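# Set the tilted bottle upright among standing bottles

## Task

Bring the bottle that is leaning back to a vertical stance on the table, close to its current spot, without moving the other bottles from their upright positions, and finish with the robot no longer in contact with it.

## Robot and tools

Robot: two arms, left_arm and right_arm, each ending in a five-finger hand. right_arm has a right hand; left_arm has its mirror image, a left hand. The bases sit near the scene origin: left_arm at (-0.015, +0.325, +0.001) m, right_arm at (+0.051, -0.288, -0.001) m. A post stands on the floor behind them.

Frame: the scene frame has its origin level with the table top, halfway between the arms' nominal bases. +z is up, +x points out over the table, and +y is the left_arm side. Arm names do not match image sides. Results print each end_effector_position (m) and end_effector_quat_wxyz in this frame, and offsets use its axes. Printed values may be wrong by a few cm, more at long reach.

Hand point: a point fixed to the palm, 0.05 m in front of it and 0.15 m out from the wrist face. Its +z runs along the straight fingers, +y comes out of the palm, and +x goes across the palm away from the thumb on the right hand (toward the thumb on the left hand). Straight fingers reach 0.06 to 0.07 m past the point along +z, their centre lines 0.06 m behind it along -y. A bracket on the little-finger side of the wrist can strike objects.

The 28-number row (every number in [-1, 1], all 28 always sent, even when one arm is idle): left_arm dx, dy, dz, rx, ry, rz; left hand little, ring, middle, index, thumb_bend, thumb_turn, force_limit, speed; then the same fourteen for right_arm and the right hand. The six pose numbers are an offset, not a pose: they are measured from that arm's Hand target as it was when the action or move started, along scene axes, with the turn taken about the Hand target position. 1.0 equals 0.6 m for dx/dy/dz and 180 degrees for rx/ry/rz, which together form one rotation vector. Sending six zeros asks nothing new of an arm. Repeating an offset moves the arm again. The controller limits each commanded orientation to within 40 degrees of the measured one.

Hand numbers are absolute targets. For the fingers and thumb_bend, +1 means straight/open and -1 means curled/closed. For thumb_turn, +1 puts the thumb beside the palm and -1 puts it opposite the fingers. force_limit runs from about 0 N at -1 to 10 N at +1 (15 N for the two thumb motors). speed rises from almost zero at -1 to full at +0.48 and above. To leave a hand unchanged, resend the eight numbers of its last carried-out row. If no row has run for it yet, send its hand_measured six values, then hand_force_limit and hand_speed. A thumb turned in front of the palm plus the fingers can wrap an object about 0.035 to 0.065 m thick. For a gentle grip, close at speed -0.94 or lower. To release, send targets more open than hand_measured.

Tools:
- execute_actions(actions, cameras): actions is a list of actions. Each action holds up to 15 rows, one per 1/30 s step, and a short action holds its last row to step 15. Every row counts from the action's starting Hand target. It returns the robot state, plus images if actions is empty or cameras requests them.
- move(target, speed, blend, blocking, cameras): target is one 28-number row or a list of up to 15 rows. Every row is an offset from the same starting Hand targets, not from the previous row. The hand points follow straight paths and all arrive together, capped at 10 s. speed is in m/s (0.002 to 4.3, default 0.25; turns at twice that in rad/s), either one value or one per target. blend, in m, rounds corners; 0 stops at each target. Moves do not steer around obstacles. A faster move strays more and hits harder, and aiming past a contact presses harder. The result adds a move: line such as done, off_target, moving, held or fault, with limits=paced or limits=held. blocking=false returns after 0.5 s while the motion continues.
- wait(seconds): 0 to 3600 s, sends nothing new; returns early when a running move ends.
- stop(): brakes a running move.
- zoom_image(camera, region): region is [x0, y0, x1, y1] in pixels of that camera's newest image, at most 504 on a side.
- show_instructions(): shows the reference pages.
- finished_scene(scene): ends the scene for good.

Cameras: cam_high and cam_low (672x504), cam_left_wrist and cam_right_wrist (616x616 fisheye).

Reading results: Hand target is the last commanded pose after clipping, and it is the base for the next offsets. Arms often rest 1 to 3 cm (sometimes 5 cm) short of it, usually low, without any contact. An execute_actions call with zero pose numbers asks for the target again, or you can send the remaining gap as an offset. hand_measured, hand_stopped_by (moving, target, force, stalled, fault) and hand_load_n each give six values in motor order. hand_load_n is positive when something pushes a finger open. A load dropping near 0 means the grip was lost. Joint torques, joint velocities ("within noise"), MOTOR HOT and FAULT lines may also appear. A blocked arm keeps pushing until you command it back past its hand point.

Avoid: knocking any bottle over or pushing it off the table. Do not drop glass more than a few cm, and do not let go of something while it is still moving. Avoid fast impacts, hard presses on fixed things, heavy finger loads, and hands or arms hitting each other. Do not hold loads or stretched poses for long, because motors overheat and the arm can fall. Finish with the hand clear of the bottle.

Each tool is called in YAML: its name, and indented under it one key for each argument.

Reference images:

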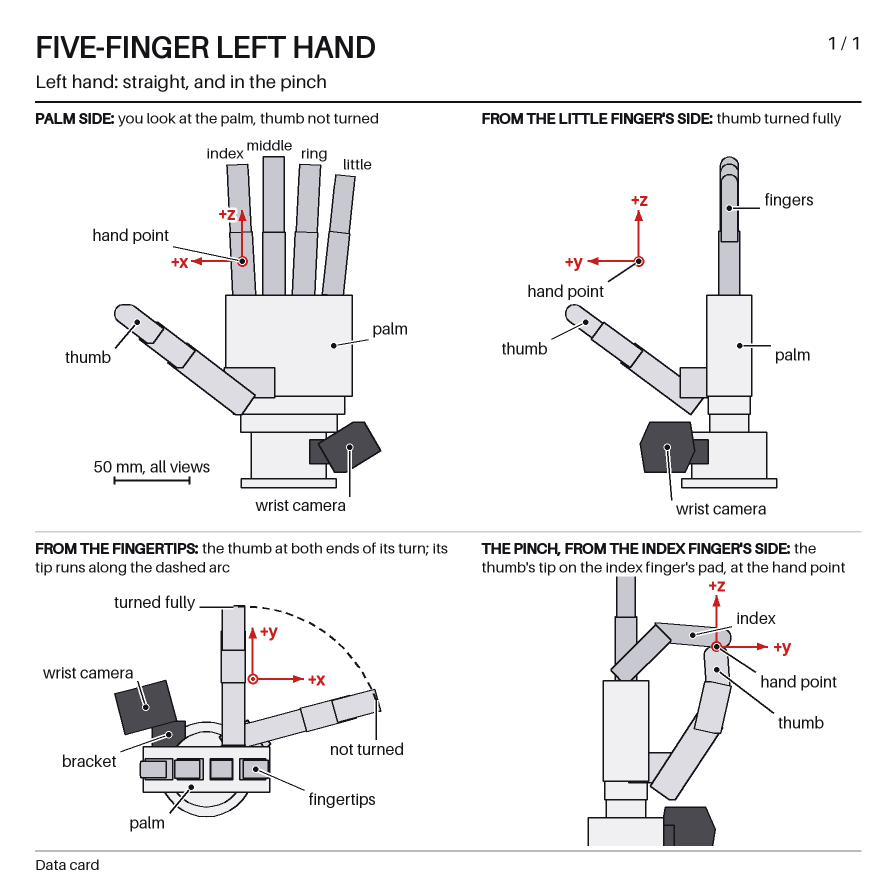

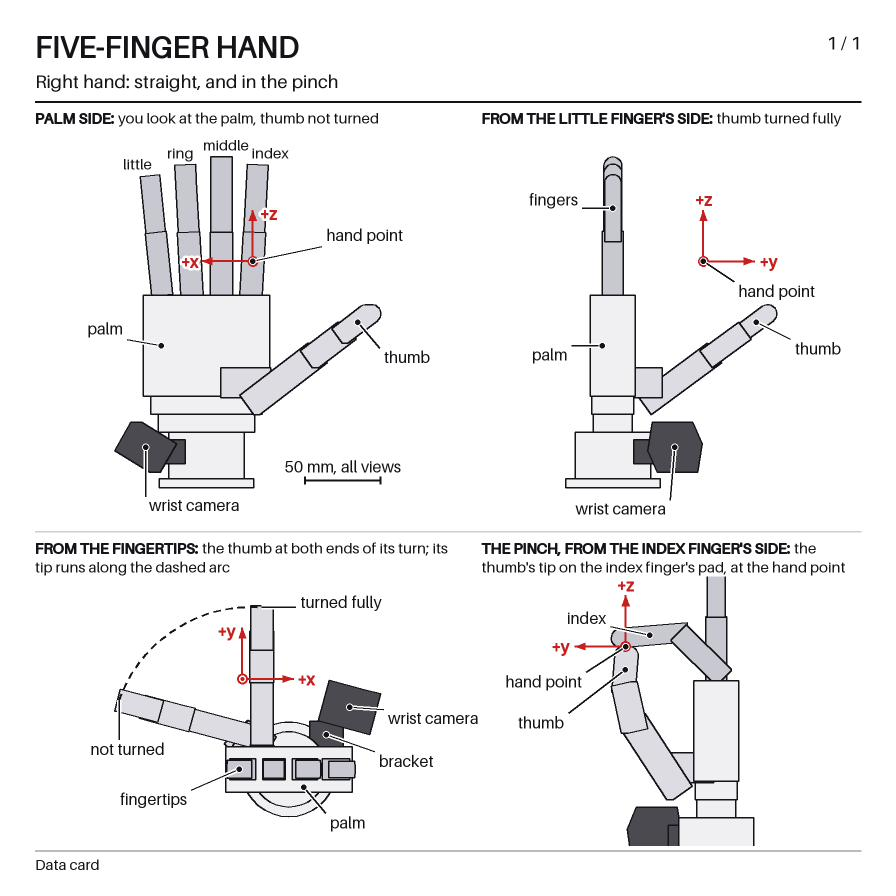

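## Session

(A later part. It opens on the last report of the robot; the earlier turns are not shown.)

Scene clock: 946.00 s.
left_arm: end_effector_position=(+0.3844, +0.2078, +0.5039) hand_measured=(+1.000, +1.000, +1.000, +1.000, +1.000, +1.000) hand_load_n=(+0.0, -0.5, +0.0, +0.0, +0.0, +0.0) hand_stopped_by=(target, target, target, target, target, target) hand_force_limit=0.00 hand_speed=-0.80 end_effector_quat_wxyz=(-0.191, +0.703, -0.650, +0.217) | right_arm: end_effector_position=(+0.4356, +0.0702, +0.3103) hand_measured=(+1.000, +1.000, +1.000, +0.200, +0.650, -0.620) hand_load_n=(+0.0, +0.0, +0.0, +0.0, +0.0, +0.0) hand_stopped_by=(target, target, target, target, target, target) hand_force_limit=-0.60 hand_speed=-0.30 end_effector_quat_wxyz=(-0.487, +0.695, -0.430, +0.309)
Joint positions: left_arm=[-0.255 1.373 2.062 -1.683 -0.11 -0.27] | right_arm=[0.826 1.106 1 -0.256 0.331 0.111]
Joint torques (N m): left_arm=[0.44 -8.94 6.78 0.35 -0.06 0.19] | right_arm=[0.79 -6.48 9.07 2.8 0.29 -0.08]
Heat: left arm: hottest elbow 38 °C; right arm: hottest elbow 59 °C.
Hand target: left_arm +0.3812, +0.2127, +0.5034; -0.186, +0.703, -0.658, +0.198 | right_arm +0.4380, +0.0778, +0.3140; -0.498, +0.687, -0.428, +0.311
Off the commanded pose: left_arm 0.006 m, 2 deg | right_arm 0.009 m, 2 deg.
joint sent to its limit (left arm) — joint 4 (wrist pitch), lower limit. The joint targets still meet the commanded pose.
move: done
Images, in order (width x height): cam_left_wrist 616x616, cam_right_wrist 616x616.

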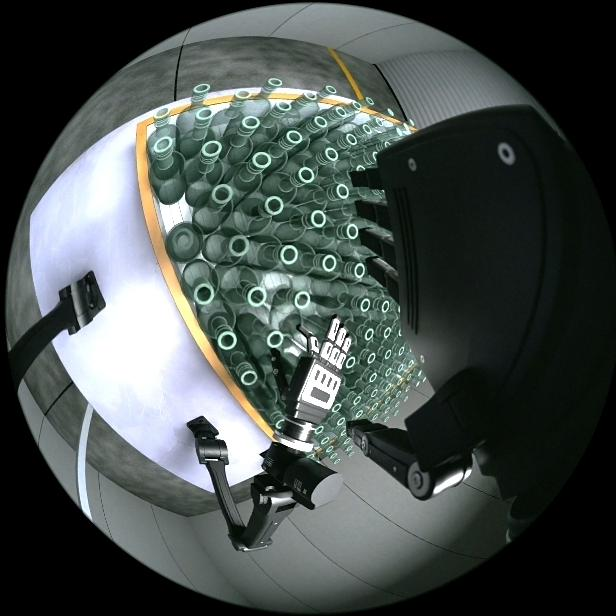

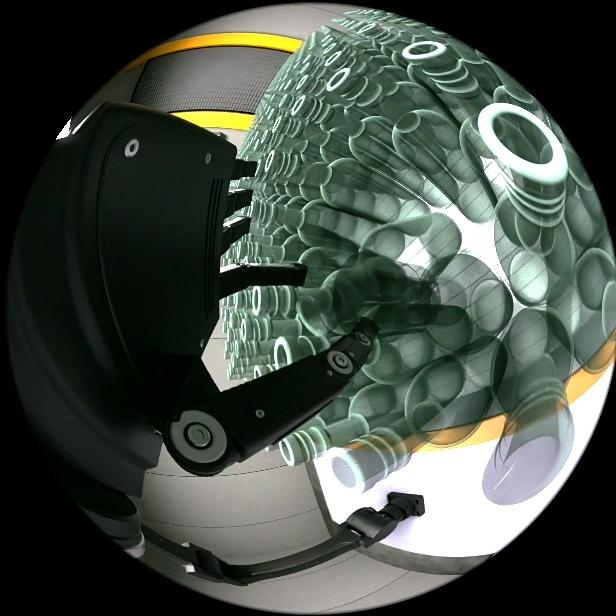

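move:
  target: [0,0,0, 0, 0, 0, 1,1,1,1,1,1,0,-0.8, 0,0,0,0,0,0, 1,1,1,0.12,0.35,-0.62,-0.8,-0.94]
  speed: 0.04
  cameras: ["cam_right_wrist","cam_left_wrist"]

zoom_image:
  camera: "cam_right_wrist"
  region: [250, 220, 410, 380]

zoom_image:
  camera: "cam_left_wrist"
  region: [240, 300, 340, 400]

Scene clock: 969.67 s.
left_arm: end_effector_position=(+0.3844, +0.2078, +0.5039) hand_measured=(+1.000, +1.000, +1.000, +1.000, +1.000, +1.000) hand_load_n=(+0.0, +0.0, +0.0, +0.0, +0.0, +0.0) hand_stopped_by=(target, target, target, target, target, target) hand_force_limit=0.00 hand_speed=-0.80 end_effector_quat_wxyz=(-0.191, +0.703, -0.650, +0.217) | right_arm: end_effector_position=(+0.4356, +0.0702, +0.3103) hand_measured=(+1.000, +1.000, +1.000, +0.120, +0.350, -0.620) hand_load_n=(+0.0, +0.0, +0.0, +0.0, +0.0, +0.0) hand_stopped_by=(target, target, target, target, target, target) hand_force_limit=-0.80 hand_speed=-0.94 end_effector_quat_wxyz=(-0.487, +0.695, -0.430, +0.309)
Joint positions: left_arm=[-0.255 1.373 2.062 -1.683 -0.11 -0.27] | right_arm=[0.826 1.106 1 -0.256 0.331 0.111]
Joint torques (N m): left_arm=[0.32 -9 6.75 0.38 -0.06 0.2] | right_arm=[0.38 -5.6 9.11 2.58 0.28 -0.03]
Heat: left arm: hottest elbow 38 °C; right arm: hottest elbow 56 °C.
Hand target: left_arm +0.3812, +0.2127, +0.5034; -0.186, +0.703, -0.658, +0.198 | right_arm +0.4380, +0.0778, +0.3140; -0.498, +0.687, -0.428, +0.311
Off the commanded pose: left_arm 0.006 m, 2 deg | right_arm 0.009 m, 2 deg.
joint sent to its limit (left arm) — joint 4 (wrist pitch), lower limit. The joint targets still meet the commanded pose.
move: done
Images, in order (width x height): cam_left_wrist 616x616, cam_right_wrist 616x616.

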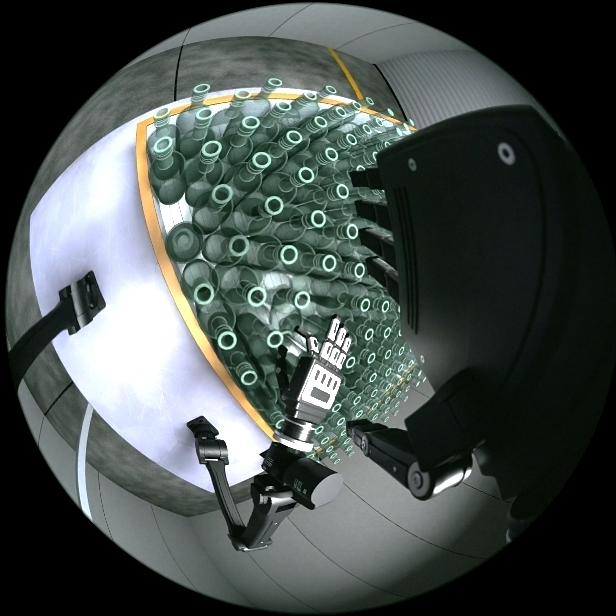

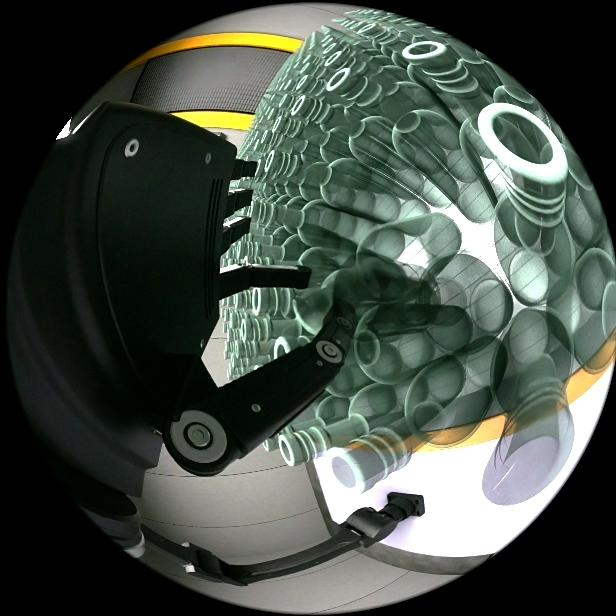

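Scaled by 3.150 from the camera's image (finer frame: 880x880).

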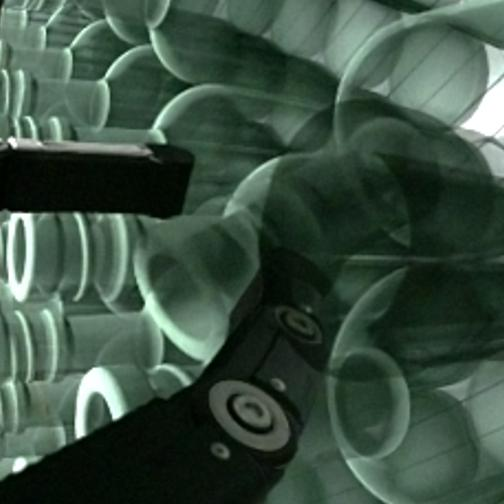

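Scaled by 5.040 from the camera's image (finer frame: 880x880).

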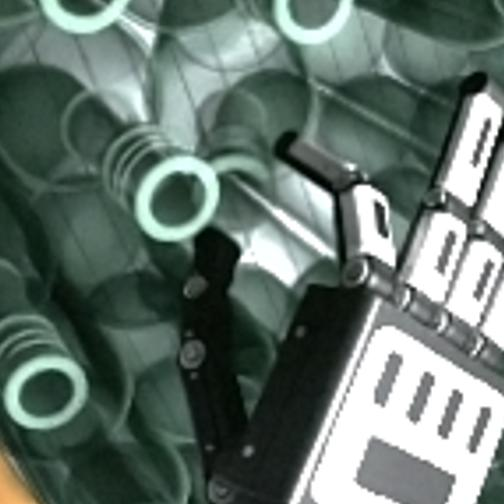

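move:
  target: [0,0,0, 0, 0, 0, 1,1,1,1,1,1,0,-0.8, 0,0,0,0,0,0, 1,1,1,0.0,0.22,-0.62,-0.8,-0.92]
  speed: 0.04
  cameras: ["cam_right_wrist","cam_left_wrist"]

zoom_image:
  camera: "cam_right_wrist"
  region: [250, 220, 410, 380]

zoom_image:
  camera: "cam_left_wrist"
  region: [240, 300, 340, 400]

Scene clock: 987.07 s.
left_arm: end_effector_position=(+0.3844, +0.2078, +0.5039) hand_measured=(+1.000, +1.000, +1.000, +1.000, +1.000, +1.000) hand_load_n=(+0.0, +0.0, +0.0, +0.0, +0.0, +0.0) hand_stopped_by=(target, target, target, target, target, target) hand_force_limit=0.00 hand_speed=-0.80 end_effector_quat_wxyz=(-0.191, +0.703, -0.650, +0.217) | right_arm: end_effector_position=(+0.4356, +0.0702, +0.3103) hand_measured=(+1.000, +1.000, +1.000, +0.084, +0.328, -0.620) hand_load_n=(+0.0, +0.0, +0.0, +2.0, +1.5, -0.5) hand_stopped_by=(target, target, target, force, force, target) hand_force_limit=-0.80 hand_speed=-0.92 end_effector_quat_wxyz=(-0.487, +0.695, -0.430, +0.309)
Joint positions: left_arm=[-0.255 1.373 2.062 -1.683 -0.11 -0.27] | right_arm=[0.826 1.106 1 -0.256 0.331 0.111]
Joint torques (N m): left_arm=[0.5 -9 6.76 0.38 -0.06 0.2] | right_arm=[0.38 -5.89 9.14 2.56 0.3 -0.05]
Heat: left arm: hottest elbow 38 °C; right arm: hottest elbow 54 °C.
Hand target: left_arm +0.3812, +0.2127, +0.5034; -0.186, +0.703, -0.658, +0.198 | right_arm +0.4380, +0.0778, +0.3140; -0.498, +0.687, -0.428, +0.311
Off the commanded pose: left_arm 0.006 m, 2 deg | right_arm 0.009 m, 2 deg.
joint sent to its limit (left arm) — joint 4 (wrist pitch), lower limit. The joint targets still meet the commanded pose.
move: done
Images, in order (width x height): cam_left_wrist 616x616, cam_right_wrist 616x616.

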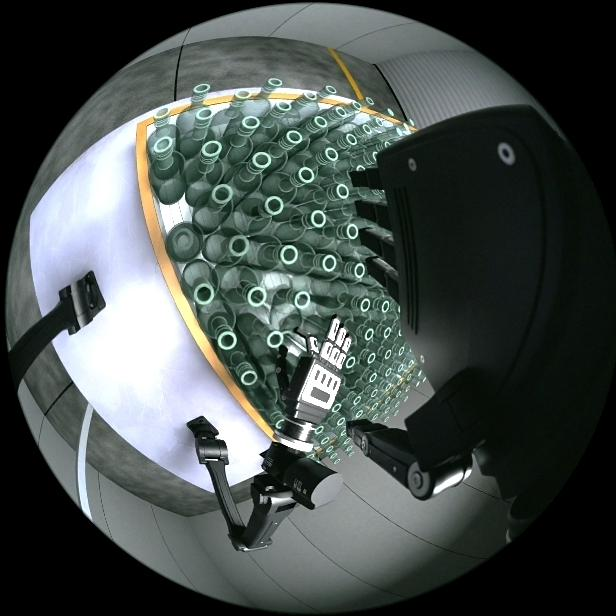

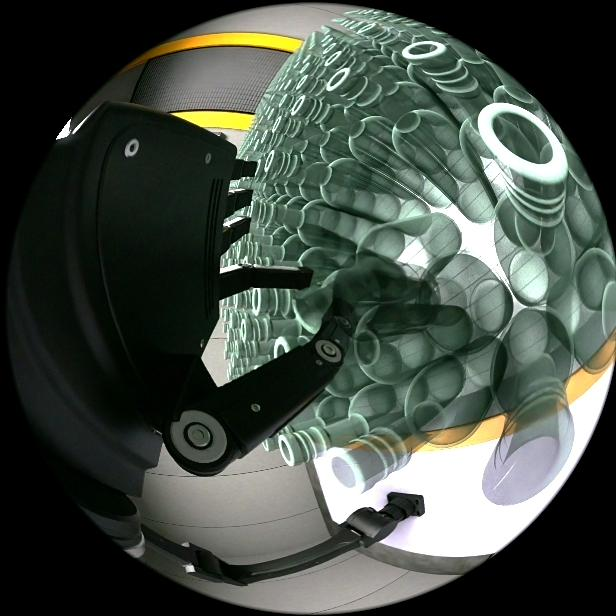

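Scaled by 3.150 from the camera's image (finer frame: 880x880).

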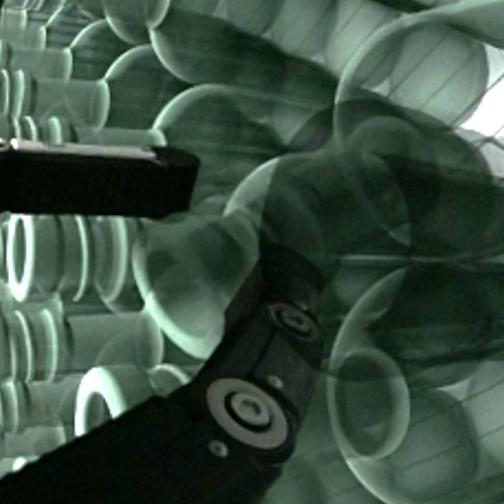

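Scaled by 5.040 from the camera's image (finer frame: 880x880).

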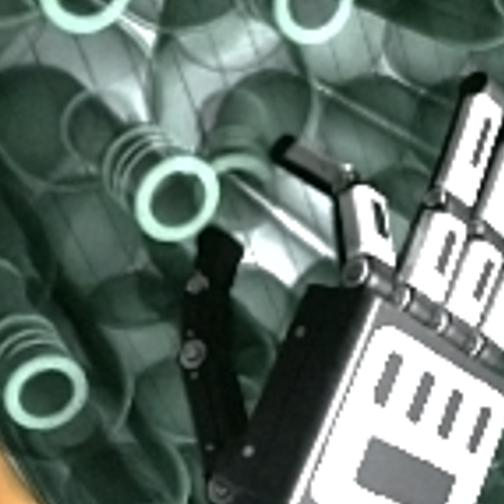

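move:
  target: [0,0,0, 0, 0, 0, 1,1,1,1,1,1,0,-0.8, 0.0496,-0.018,0.02,0,0,0, 1,1,1,0.0,0.22,-0.62,-0.8,-0.92]
  speed: 0.04
  cameras: ["cam_right_wrist","cam_left_wrist","cam_high"]

zoom_image:
  camera: "cam_left_wrist"
  region: [240, 280, 380, 420]

zoom_image:
  camera: "cam_right_wrist"
  region: [250, 220, 410, 380]

Scene clock: 1029.83 s.
left_arm: end_effector_position=(+0.3844, +0.2078, +0.5039) hand_measured=(+1.000, +1.000, +1.000, +1.000, +1.000, +1.000) hand_load_n=(+0.0, +0.0, +0.0, +0.0, +0.0, +0.0) hand_stopped_by=(target, target, target, target, target, target) hand_force_limit=0.00 hand_speed=-0.80 end_effector_quat_wxyz=(-0.191, +0.703, -0.650, +0.217) | right_arm: end_effector_position=(+0.4494, +0.0624, +0.2969) hand_measured=(+1.000, +1.000, +1.000, +0.084, +0.328, -0.620) hand_load_n=(+0.0, +0.0, +0.0, +0.5, +0.5, +0.5) hand_stopped_by=(target, target, target, force, force, target) hand_force_limit=-0.80 hand_speed=-0.92 end_effector_quat_wxyz=(-0.479, +0.703, -0.434, +0.297)
Joint positions: left_arm=[-0.255 1.373 2.062 -1.683 -0.11 -0.27] | right_arm=[0.774 1.131 1 -0.256 0.268 0.106]
Joint torques (N m): left_arm=[0.38 -9.05 6.76 0.39 -0.06 0.2] | right_arm=[-1.61 -5.77 12.82 2.15 -0.09 -0.2]
Heat: left arm: hottest elbow 38 °C; right arm: hottest elbow 53 °C.
Hand target: left_arm +0.3812, +0.2127, +0.5034; -0.186, +0.703, -0.658, +0.198 | right_arm +0.4677, +0.0670, +0.3262; -0.498, +0.687, -0.428, +0.311
Off the commanded pose: left_arm 0.006 m, 2 deg | right_arm 0.035 m, 3 deg.
joint sent to its limit (left arm) — joint 4 (wrist pitch), lower limit. The joint targets still meet the commanded pose.
move: off_target (right_arm)
Images, in order (width x height): cam_high 672x504, cam_left_wrist 616x616, cam_right_wrist 616x616.

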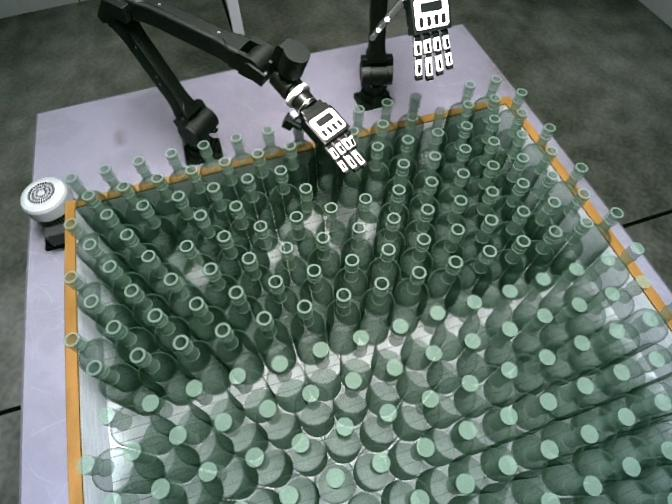

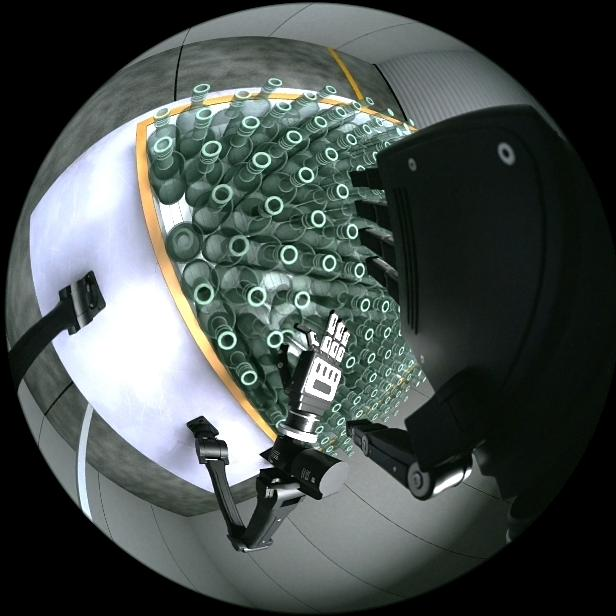

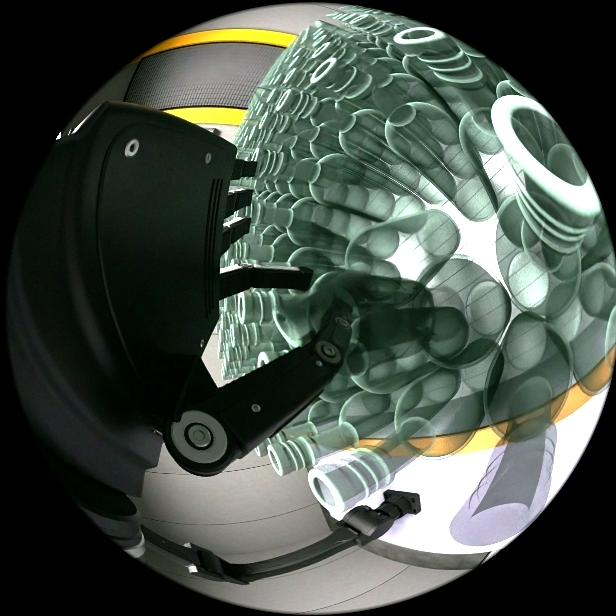

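Scaled by 3.600 from the camera's image (finer frame: 880x880).

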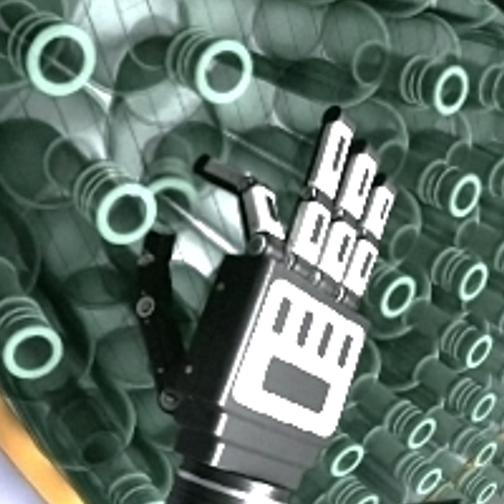

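Scaled by 3.150 from the camera's image (finer frame: 880x880).

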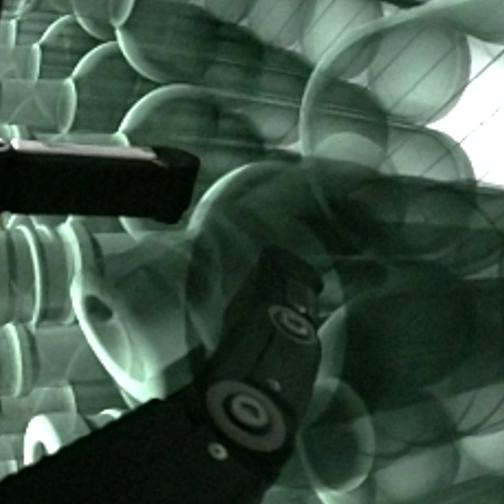

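move:
  target: [0,0,0, 0, 0, 0, 1,1,1,1,1,1,0,-0.8, 0,0,0.02,0,0,0, 1,1,1,0.0,0.22,-0.62,-0.8,-0.92]
  speed: 0.04
  cameras: ["cam_right_wrist","cam_left_wrist"]

Scene clock: 1047.73 s.
left_arm: end_effector_position=(+0.3844, +0.2078, +0.5039) hand_measured=(+1.000, +1.000, +1.000, +1.000, +1.000, +1.000) hand_load_n=(+0.0, +0.0, +0.0, +0.0, +0.0, +0.0) hand_stopped_by=(target, target, target, target, target, target) hand_force_limit=0.00 hand_speed=-0.80 end_effector_quat_wxyz=(-0.191, +0.703, -0.650, +0.217) | right_arm: end_effector_position=(+0.4521, +0.0647, +0.3075) hand_measured=(+1.000, +1.000, +1.000, +0.084, +0.328, -0.620) hand_load_n=(+0.0, +0.0, +0.0, +0.5, +0.5, +0.0) hand_stopped_by=(target, target, target, force, force, target) hand_force_limit=-0.80 hand_speed=-0.92 end_effector_quat_wxyz=(-0.485, +0.699, -0.432, +0.299)
Joint positions: left_arm=[-0.255 1.373 2.062 -1.683 -0.11 -0.27] | right_arm=[0.774 1.132 1.019 -0.258 0.268 0.103]
Joint torques (N m): left_arm=[0.44 -9 6.75 0.38 -0.06 0.2] | right_arm=[-1.9 -6.48 13.67 1.39 -0.14 -0.21]
Heat: left arm: hottest elbow 38 °C; right arm: hottest elbow 55 °C.
Hand target: left_arm +0.3812, +0.2127, +0.5034; -0.186, +0.703, -0.658, +0.198 | right_arm +0.4677, +0.0671, +0.3380; -0.498, +0.687, -0.428, +0.311
Off the commanded pose: left_arm 0.006 m, 2 deg | right_arm 0.035 m, 2 deg.
joint sent to its limit (left arm) — joint 4 (wrist pitch), lower limit. The joint targets still meet the commanded pose.
move: off_target (right_arm)
Images, in order (width x height): cam_left_wrist 616x616, cam_right_wrist 616x616.

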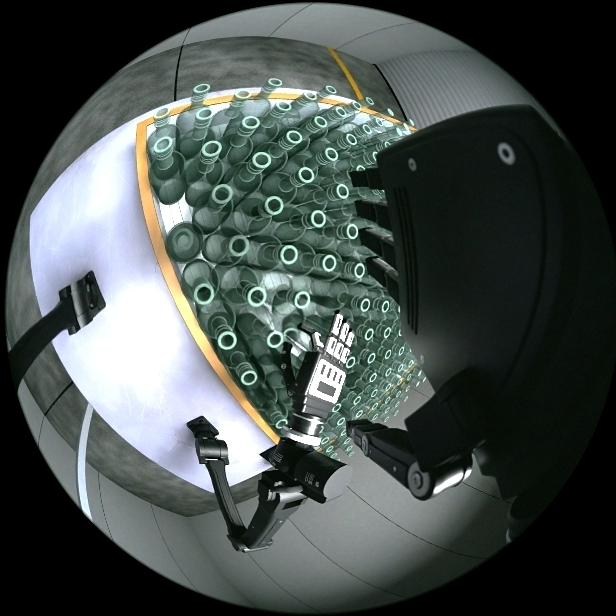

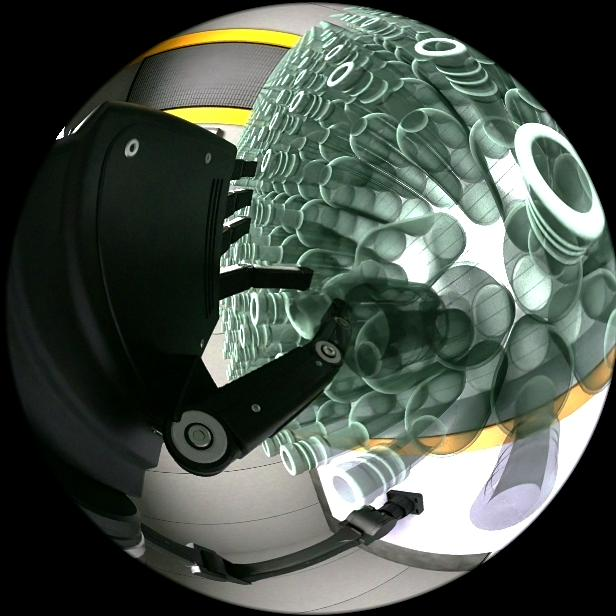

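move:
  target: [0,0,0, 0, 0, 0, 1,1,1,1,1,1,0,-0.8, 0.0725,-0.028,0.025,0,0,0, 1,1,1,0.0,0.22,-0.62,-0.8,-0.92]
  speed: 0.05
  cameras: ["cam_right_wrist","cam_left_wrist"]

zoom_image:
  camera: "cam_left_wrist"
  region: [240, 280, 380, 420]

zoom_image:
  camera: "cam_right_wrist"
  region: [250, 220, 410, 380]

Scene clock: 1063.43 s.
left_arm: end_effector_position=(+0.3844, +0.2078, +0.5039) hand_measured=(+1.000, +1.000, +1.000, +1.000, +1.000, +1.000) hand_load_n=(+0.0, +0.0, +0.0, +0.0, +0.0, +0.0) hand_stopped_by=(target, target, target, target, target, target) hand_force_limit=0.00 hand_speed=-0.80 end_effector_quat_wxyz=(-0.191, +0.703, -0.650, +0.217) | right_arm: end_effector_position=(+0.4971, +0.0479, +0.3232) hand_measured=(+1.000, +1.000, +1.000, +0.084, +0.328, -0.620) hand_load_n=(+0.0, +0.0, +0.0, +0.0, +0.0, +0.0) hand_stopped_by=(target, target, target, force, force, target) hand_force_limit=-0.80 hand_speed=-0.92 end_effector_quat_wxyz=(-0.486, +0.697, -0.434, +0.299)
Joint positions: left_arm=[-0.255 1.373 2.062 -1.683 -0.11 -0.27] | right_arm=[0.665 1.192 1.105 -0.275 0.17 0.07]
Joint torques (N m): left_arm=[0.38 -8.88 6.78 0.38 -0.06 0.2] | right_arm=[-1.49 -6.18 13.87 1.17 -0.22 -0.19]
Heat: left arm: hottest elbow 38 °C; right arm: hottest elbow 62 °C.
Hand target: left_arm +0.3812, +0.2127, +0.5034; -0.186, +0.703, -0.658, +0.198 | right_arm +0.5112, +0.0503, +0.3530; -0.498, +0.687, -0.428, +0.311
Off the commanded pose: left_arm 0.006 m, 2 deg | right_arm 0.033 m, 2 deg.
joint sent to its limit (left arm) — joint 4 (wrist pitch), lower limit. The joint targets still meet the commanded pose.
move: off_target (right_arm)
Images, in order (width x height): cam_left_wrist 616x616, cam_right_wrist 616x616.

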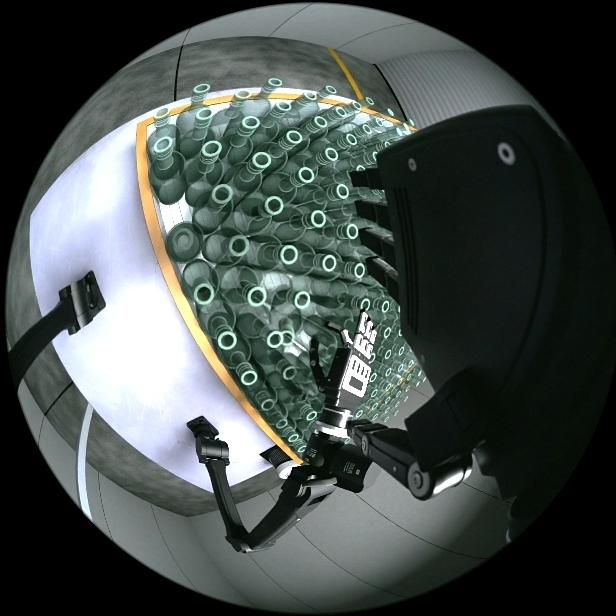

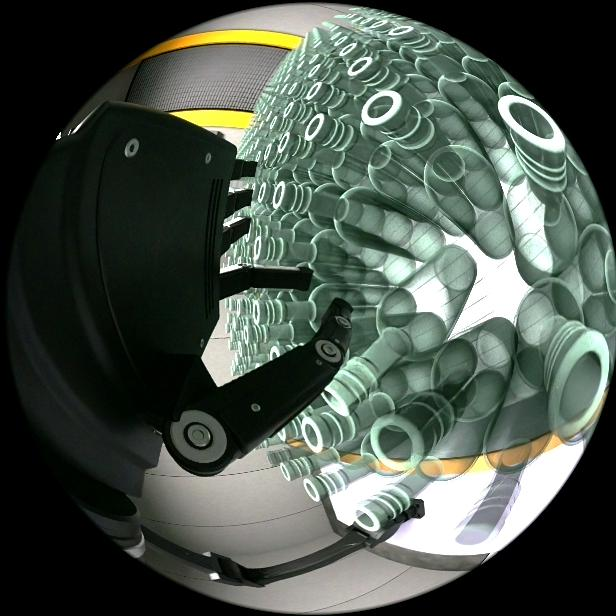

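Scaled by 3.600 from the camera's image (finer frame: 880x880).

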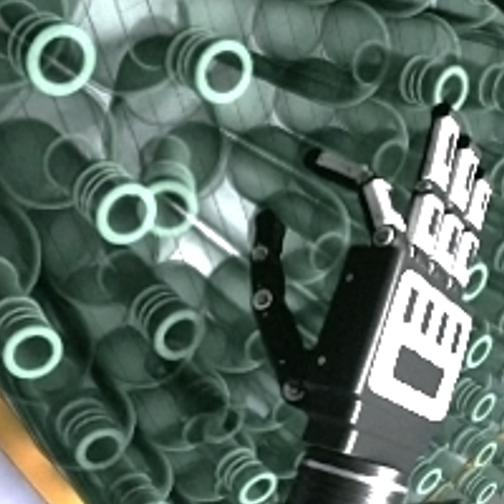

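Scaled by 3.150 from the camera's image (finer frame: 880x880).

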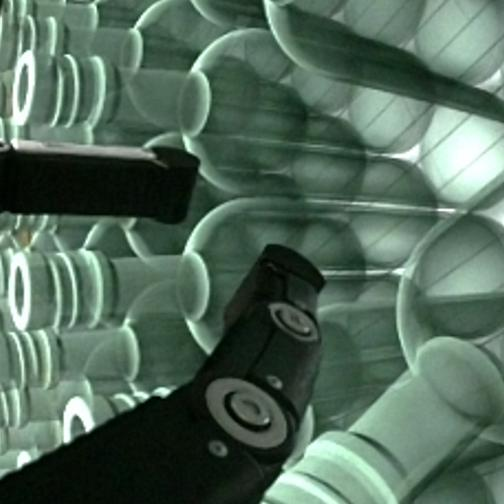

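move:
  target:
    - [0,0,0, 0, 0, 0, 1,1,1,1,1,1,0,-0.8, 0,0,0.07,0,0,0, 1,1,1,0.2,0.65,-0.62,-0.8,-0.3]
    - [0,0,0, 0, 0, 0, 1,1,1,1,1,1,0,-0.8, -0.109,0.0545,0.04,-0.0754,-0.0228,-0.0349, 1,1,1,0.2,0.65,-0.62,-0.8,-0.3]
  speed: 0.1
  cameras: ["cam_right_wrist","cam_left_wrist"]

zoom_image:
  camera: "cam_left_wrist"
  region: [220, 280, 360, 420]

zoom_image:
  camera: "cam_right_wrist"
  region: [230, 220, 430, 420]

Scene clock: 1156.67 s.
left_arm: end_effector_position=(+0.3844, +0.2078, +0.5039) hand_measured=(+1.000, +1.000, +1.000, +1.000, +1.000, +1.000) hand_load_n=(+0.0, -0.5, +0.0, +0.0, -0.5, +0.0) hand_stopped_by=(target, target, target, target, target, target) hand_force_limit=0.00 hand_speed=-0.80 end_effector_quat_wxyz=(-0.191, +0.703, -0.650, +0.217) | right_arm: end_effector_position=(+0.4441, +0.0774, +0.3569) hand_measured=(+1.000, +1.000, +1.000, +0.200, +0.650, -0.620) hand_load_n=(+0.0, +0.0, +0.0, +0.0, +0.0, +0.0) hand_stopped_by=(target, target, target, target, target, target) hand_force_limit=-0.80 hand_speed=-0.30 end_effector_quat_wxyz=(-0.403, +0.710, -0.412, +0.404)
Joint positions: left_arm=[-0.255 1.373 2.062 -1.683 -0.11 -0.27] | right_arm=[0.93 1.195 1.224 -0.467 0.603 -0.001]
Joint torques (N m): left_arm=[0.38 -8.94 6.76 0.4 -0.06 0.2] | right_arm=[0.21 -7.24 12.11 0.92 0.53 -0.23]
Heat: left arm: hottest elbow 38 °C; right arm: hottest elbow 71 °C.
Hand target: left_arm +0.3812, +0.2127, +0.5034; -0.186, +0.703, -0.658, +0.198 | right_arm +0.4459, +0.0829, +0.3771; -0.411, +0.705, -0.407, +0.411
Off the commanded pose: left_arm 0.006 m, 2 deg | right_arm 0.021 m, 1 deg.
joint sent to its limit (left arm) — joint 4 (wrist pitch), lower limit. The joint targets still meet the commanded pose.
move: off_target (right_arm)
Images, in order (width x height): cam_left_wrist 616x616, cam_right_wrist 616x616.

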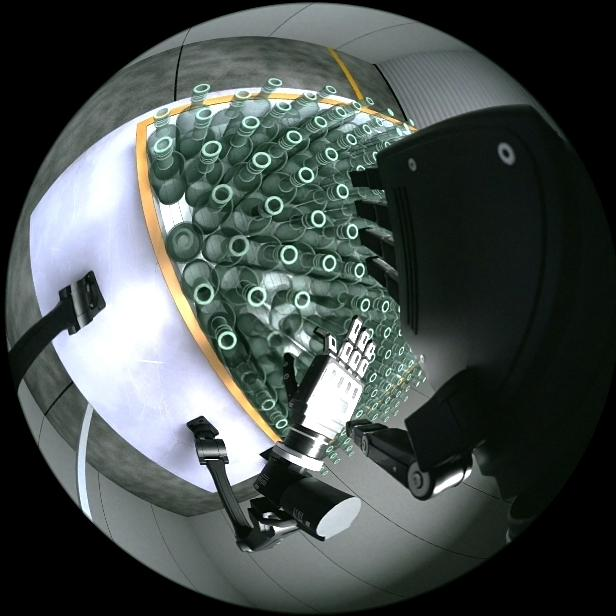

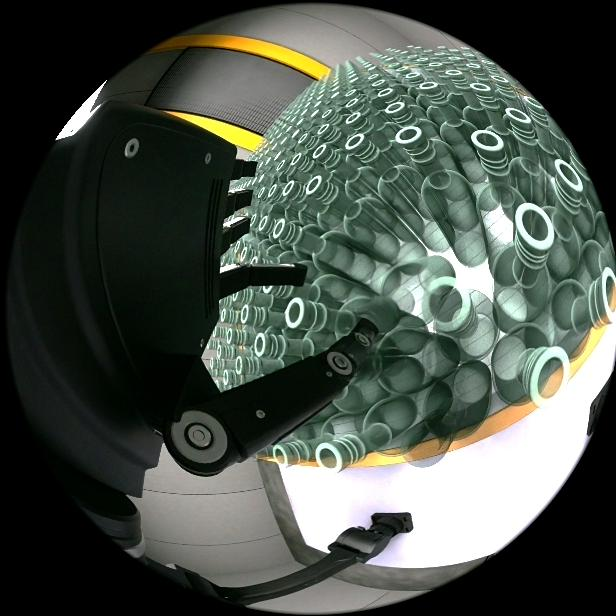

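Scaled by 3.600 from the camera's image (finer frame: 880x880).

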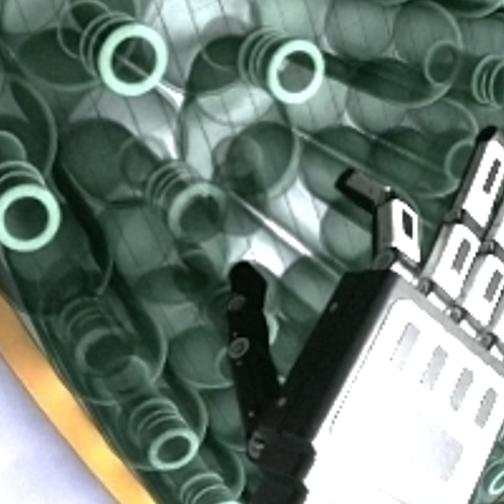

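Scaled by 2.520 from the camera's image (finer frame: 880x880).

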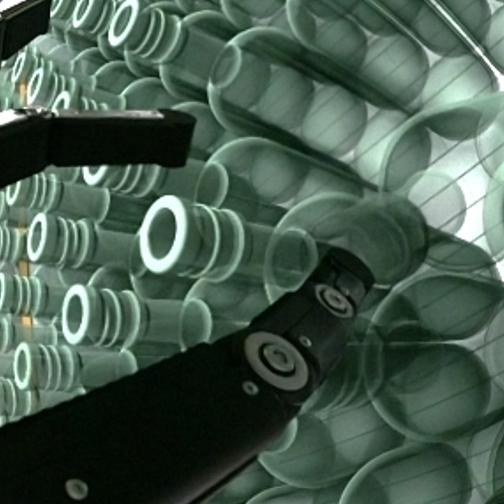

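move:
  target: [0,0,0, 0, 0, 0, 1,1,1,1,1,1,0,-0.8, 0,-0.002,-0.098,0,0,0, 1,1,1,0.2,0.75,-0.62,-0.8,-0.3]
  speed: 0.08
  cameras: ["cam_right_wrist","cam_left_wrist"]

zoom_image:
  camera: "cam_left_wrist"
  region: [220, 280, 360, 420]

zoom_image:
  camera: "cam_right_wrist"
  region: [230, 220, 430, 420]

Scene clock: 1185.80 s.
left_arm: end_effector_position=(+0.3844, +0.2078, +0.5039) hand_measured=(+1.000, +1.000, +1.000, +1.000, +1.000, +1.000) hand_load_n=(+0.0, +0.0, +0.0, +0.0, +0.0, +0.0) hand_stopped_by=(target, target, target, target, target, target) hand_force_limit=0.00 hand_speed=-0.80 end_effector_quat_wxyz=(-0.191, +0.703, -0.650, +0.217) | right_arm: end_effector_position=(+0.4432, +0.0763, +0.3131) hand_measured=(+1.000, +1.000, +1.000, +0.200, +0.750, -0.620) hand_load_n=(+0.0, +0.0, +0.0, +0.0, +0.0, +0.0) hand_stopped_by=(target, target, target, target, target, target) hand_force_limit=-0.80 hand_speed=-0.30 end_effector_quat_wxyz=(-0.402, +0.711, -0.412, +0.404)
Joint positions: left_arm=[-0.255 1.373 2.062 -1.683 -0.11 -0.27] | right_arm=[0.93 1.195 1.11 -0.355 0.603 -0.001]
Joint torques (N m): left_arm=[0.32 -8.94 6.8 0.34 -0.05 0.2] | right_arm=[0.21 -6.59 9.1 2.48 0.44 -0.25]
Heat: left arm: hottest elbow 38 °C; right arm: hottest elbow 66 °C.
Hand target: left_arm +0.3812, +0.2127, +0.5034; -0.186, +0.703, -0.658, +0.198 | right_arm +0.4459, +0.0817, +0.3182; -0.411, +0.705, -0.407, +0.411
Off the commanded pose: left_arm 0.006 m, 2 deg | right_arm 0.008 m, 2 deg.
joint sent to its limit (left arm) — joint 4 (wrist pitch), lower limit. The joint targets still meet the commanded pose.
move: done
Images, in order (width x height): cam_left_wrist 616x616, cam_right_wrist 616x616.

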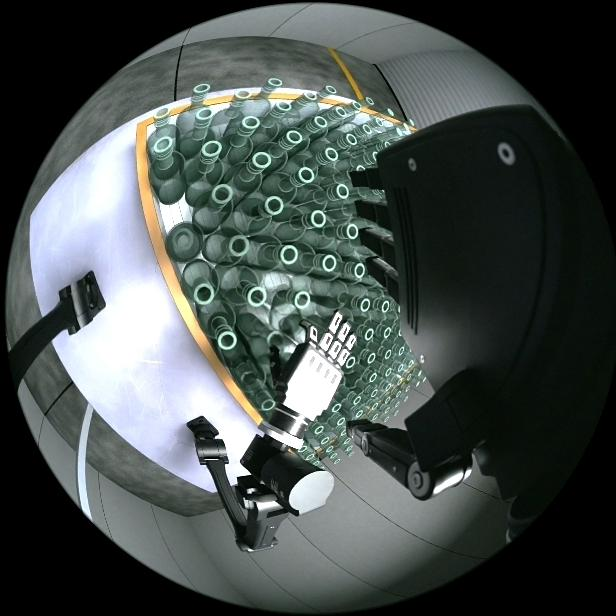

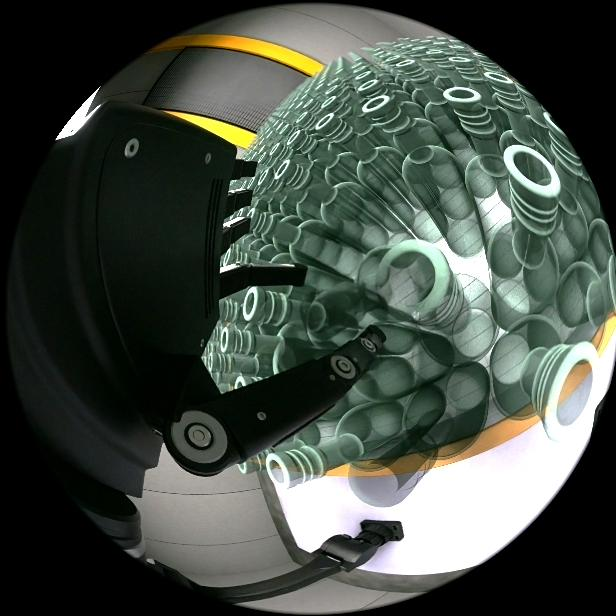

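Scaled by 3.600 from the camera's image (finer frame: 880x880).

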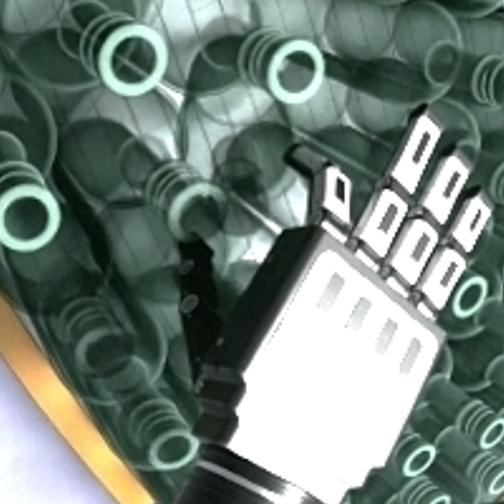

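Scaled by 2.520 from the camera's image (finer frame: 880x880).

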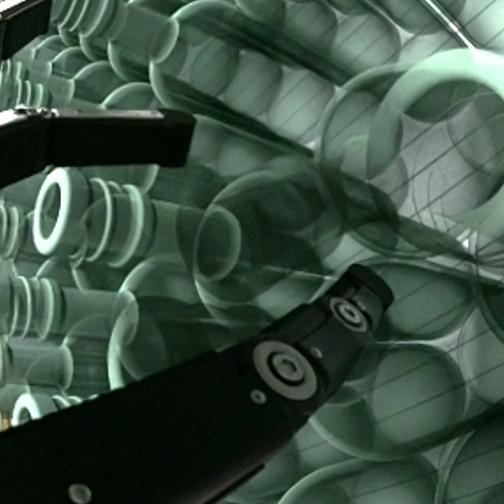

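zoom_image:
  camera: "cam_left_wrist"
  region: [260, 300, 330, 370]

zoom_image:
  camera: "cam_right_wrist"
  region: [290, 240, 410, 360]

Scaled by 7.200 from the camera's image (finer frame: 880x880).

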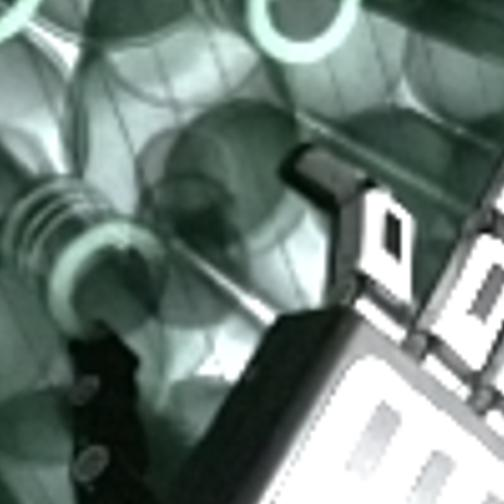

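Scaled by 4.200 from the camera's image (finer frame: 880x880).

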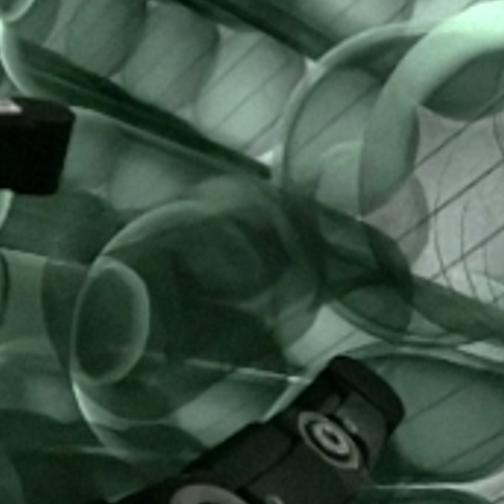

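wait:
  seconds: 0.1
  cameras: ["cam_high"]

zoom_image:
  camera: "cam_high"
  region: [290, 80, 410, 200]

Scene clock: 1228.30 s.
left_arm: end_effector_position=(+0.3844, +0.2078, +0.5039) hand_measured=(+1.000, +1.000, +1.000, +1.000, +1.000, +1.000) hand_load_n=(-0.5, +0.0, +0.0, +0.0, +0.0, +0.0) hand_stopped_by=(target, target, target, target, target, target) hand_force_limit=0.00 hand_speed=-0.80 end_effector_quat_wxyz=(-0.191, +0.703, -0.650, +0.217) | right_arm: end_effector_position=(+0.4432, +0.0763, +0.3131) hand_measured=(+1.000, +1.000, +1.000, +0.200, +0.750, -0.620) hand_load_n=(+0.0, +0.0, +0.0, +0.0, +0.0, +0.0) hand_stopped_by=(target, target, target, target, target, target) hand_force_limit=-0.80 hand_speed=-0.30 end_effector_quat_wxyz=(-0.402, +0.711, -0.412, +0.404)
Joint positions: left_arm=[-0.255 1.373 2.062 -1.683 -0.11 -0.27] | right_arm=[0.93 1.195 1.11 -0.355 0.603 -0.001]
Joint torques (N m): left_arm=[0.44 -8.88 6.76 0.38 -0.05 0.2] | right_arm=[0.03 -7.71 9.16 2.45 0.46 -0.2]
Heat: left arm: hottest elbow 38 °C; right arm: hottest elbow 63 °C.
Hand target: left_arm +0.3812, +0.2127, +0.5034; -0.186, +0.703, -0.658, +0.198 | right_arm +0.4459, +0.0817, +0.3182; -0.411, +0.705, -0.407, +0.411
Off the commanded pose: left_arm 0.006 m, 2 deg | right_arm 0.008 m, 2 deg.
wait: 0.10 s; at rest from the start

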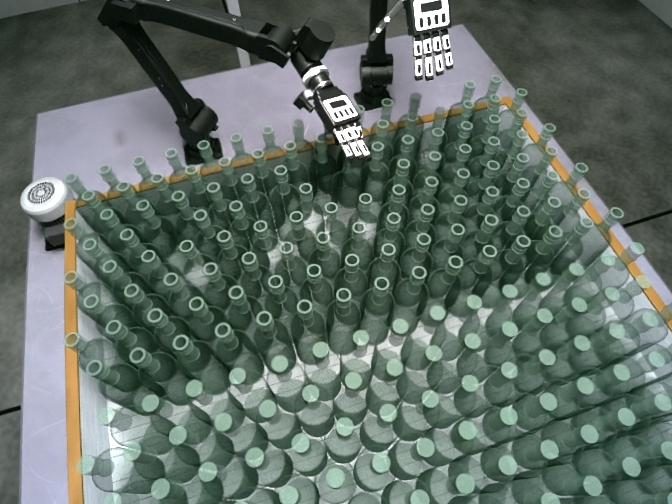

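Scaled by 4.200.

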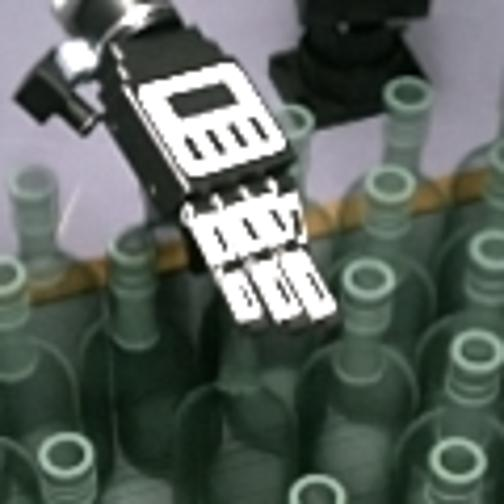

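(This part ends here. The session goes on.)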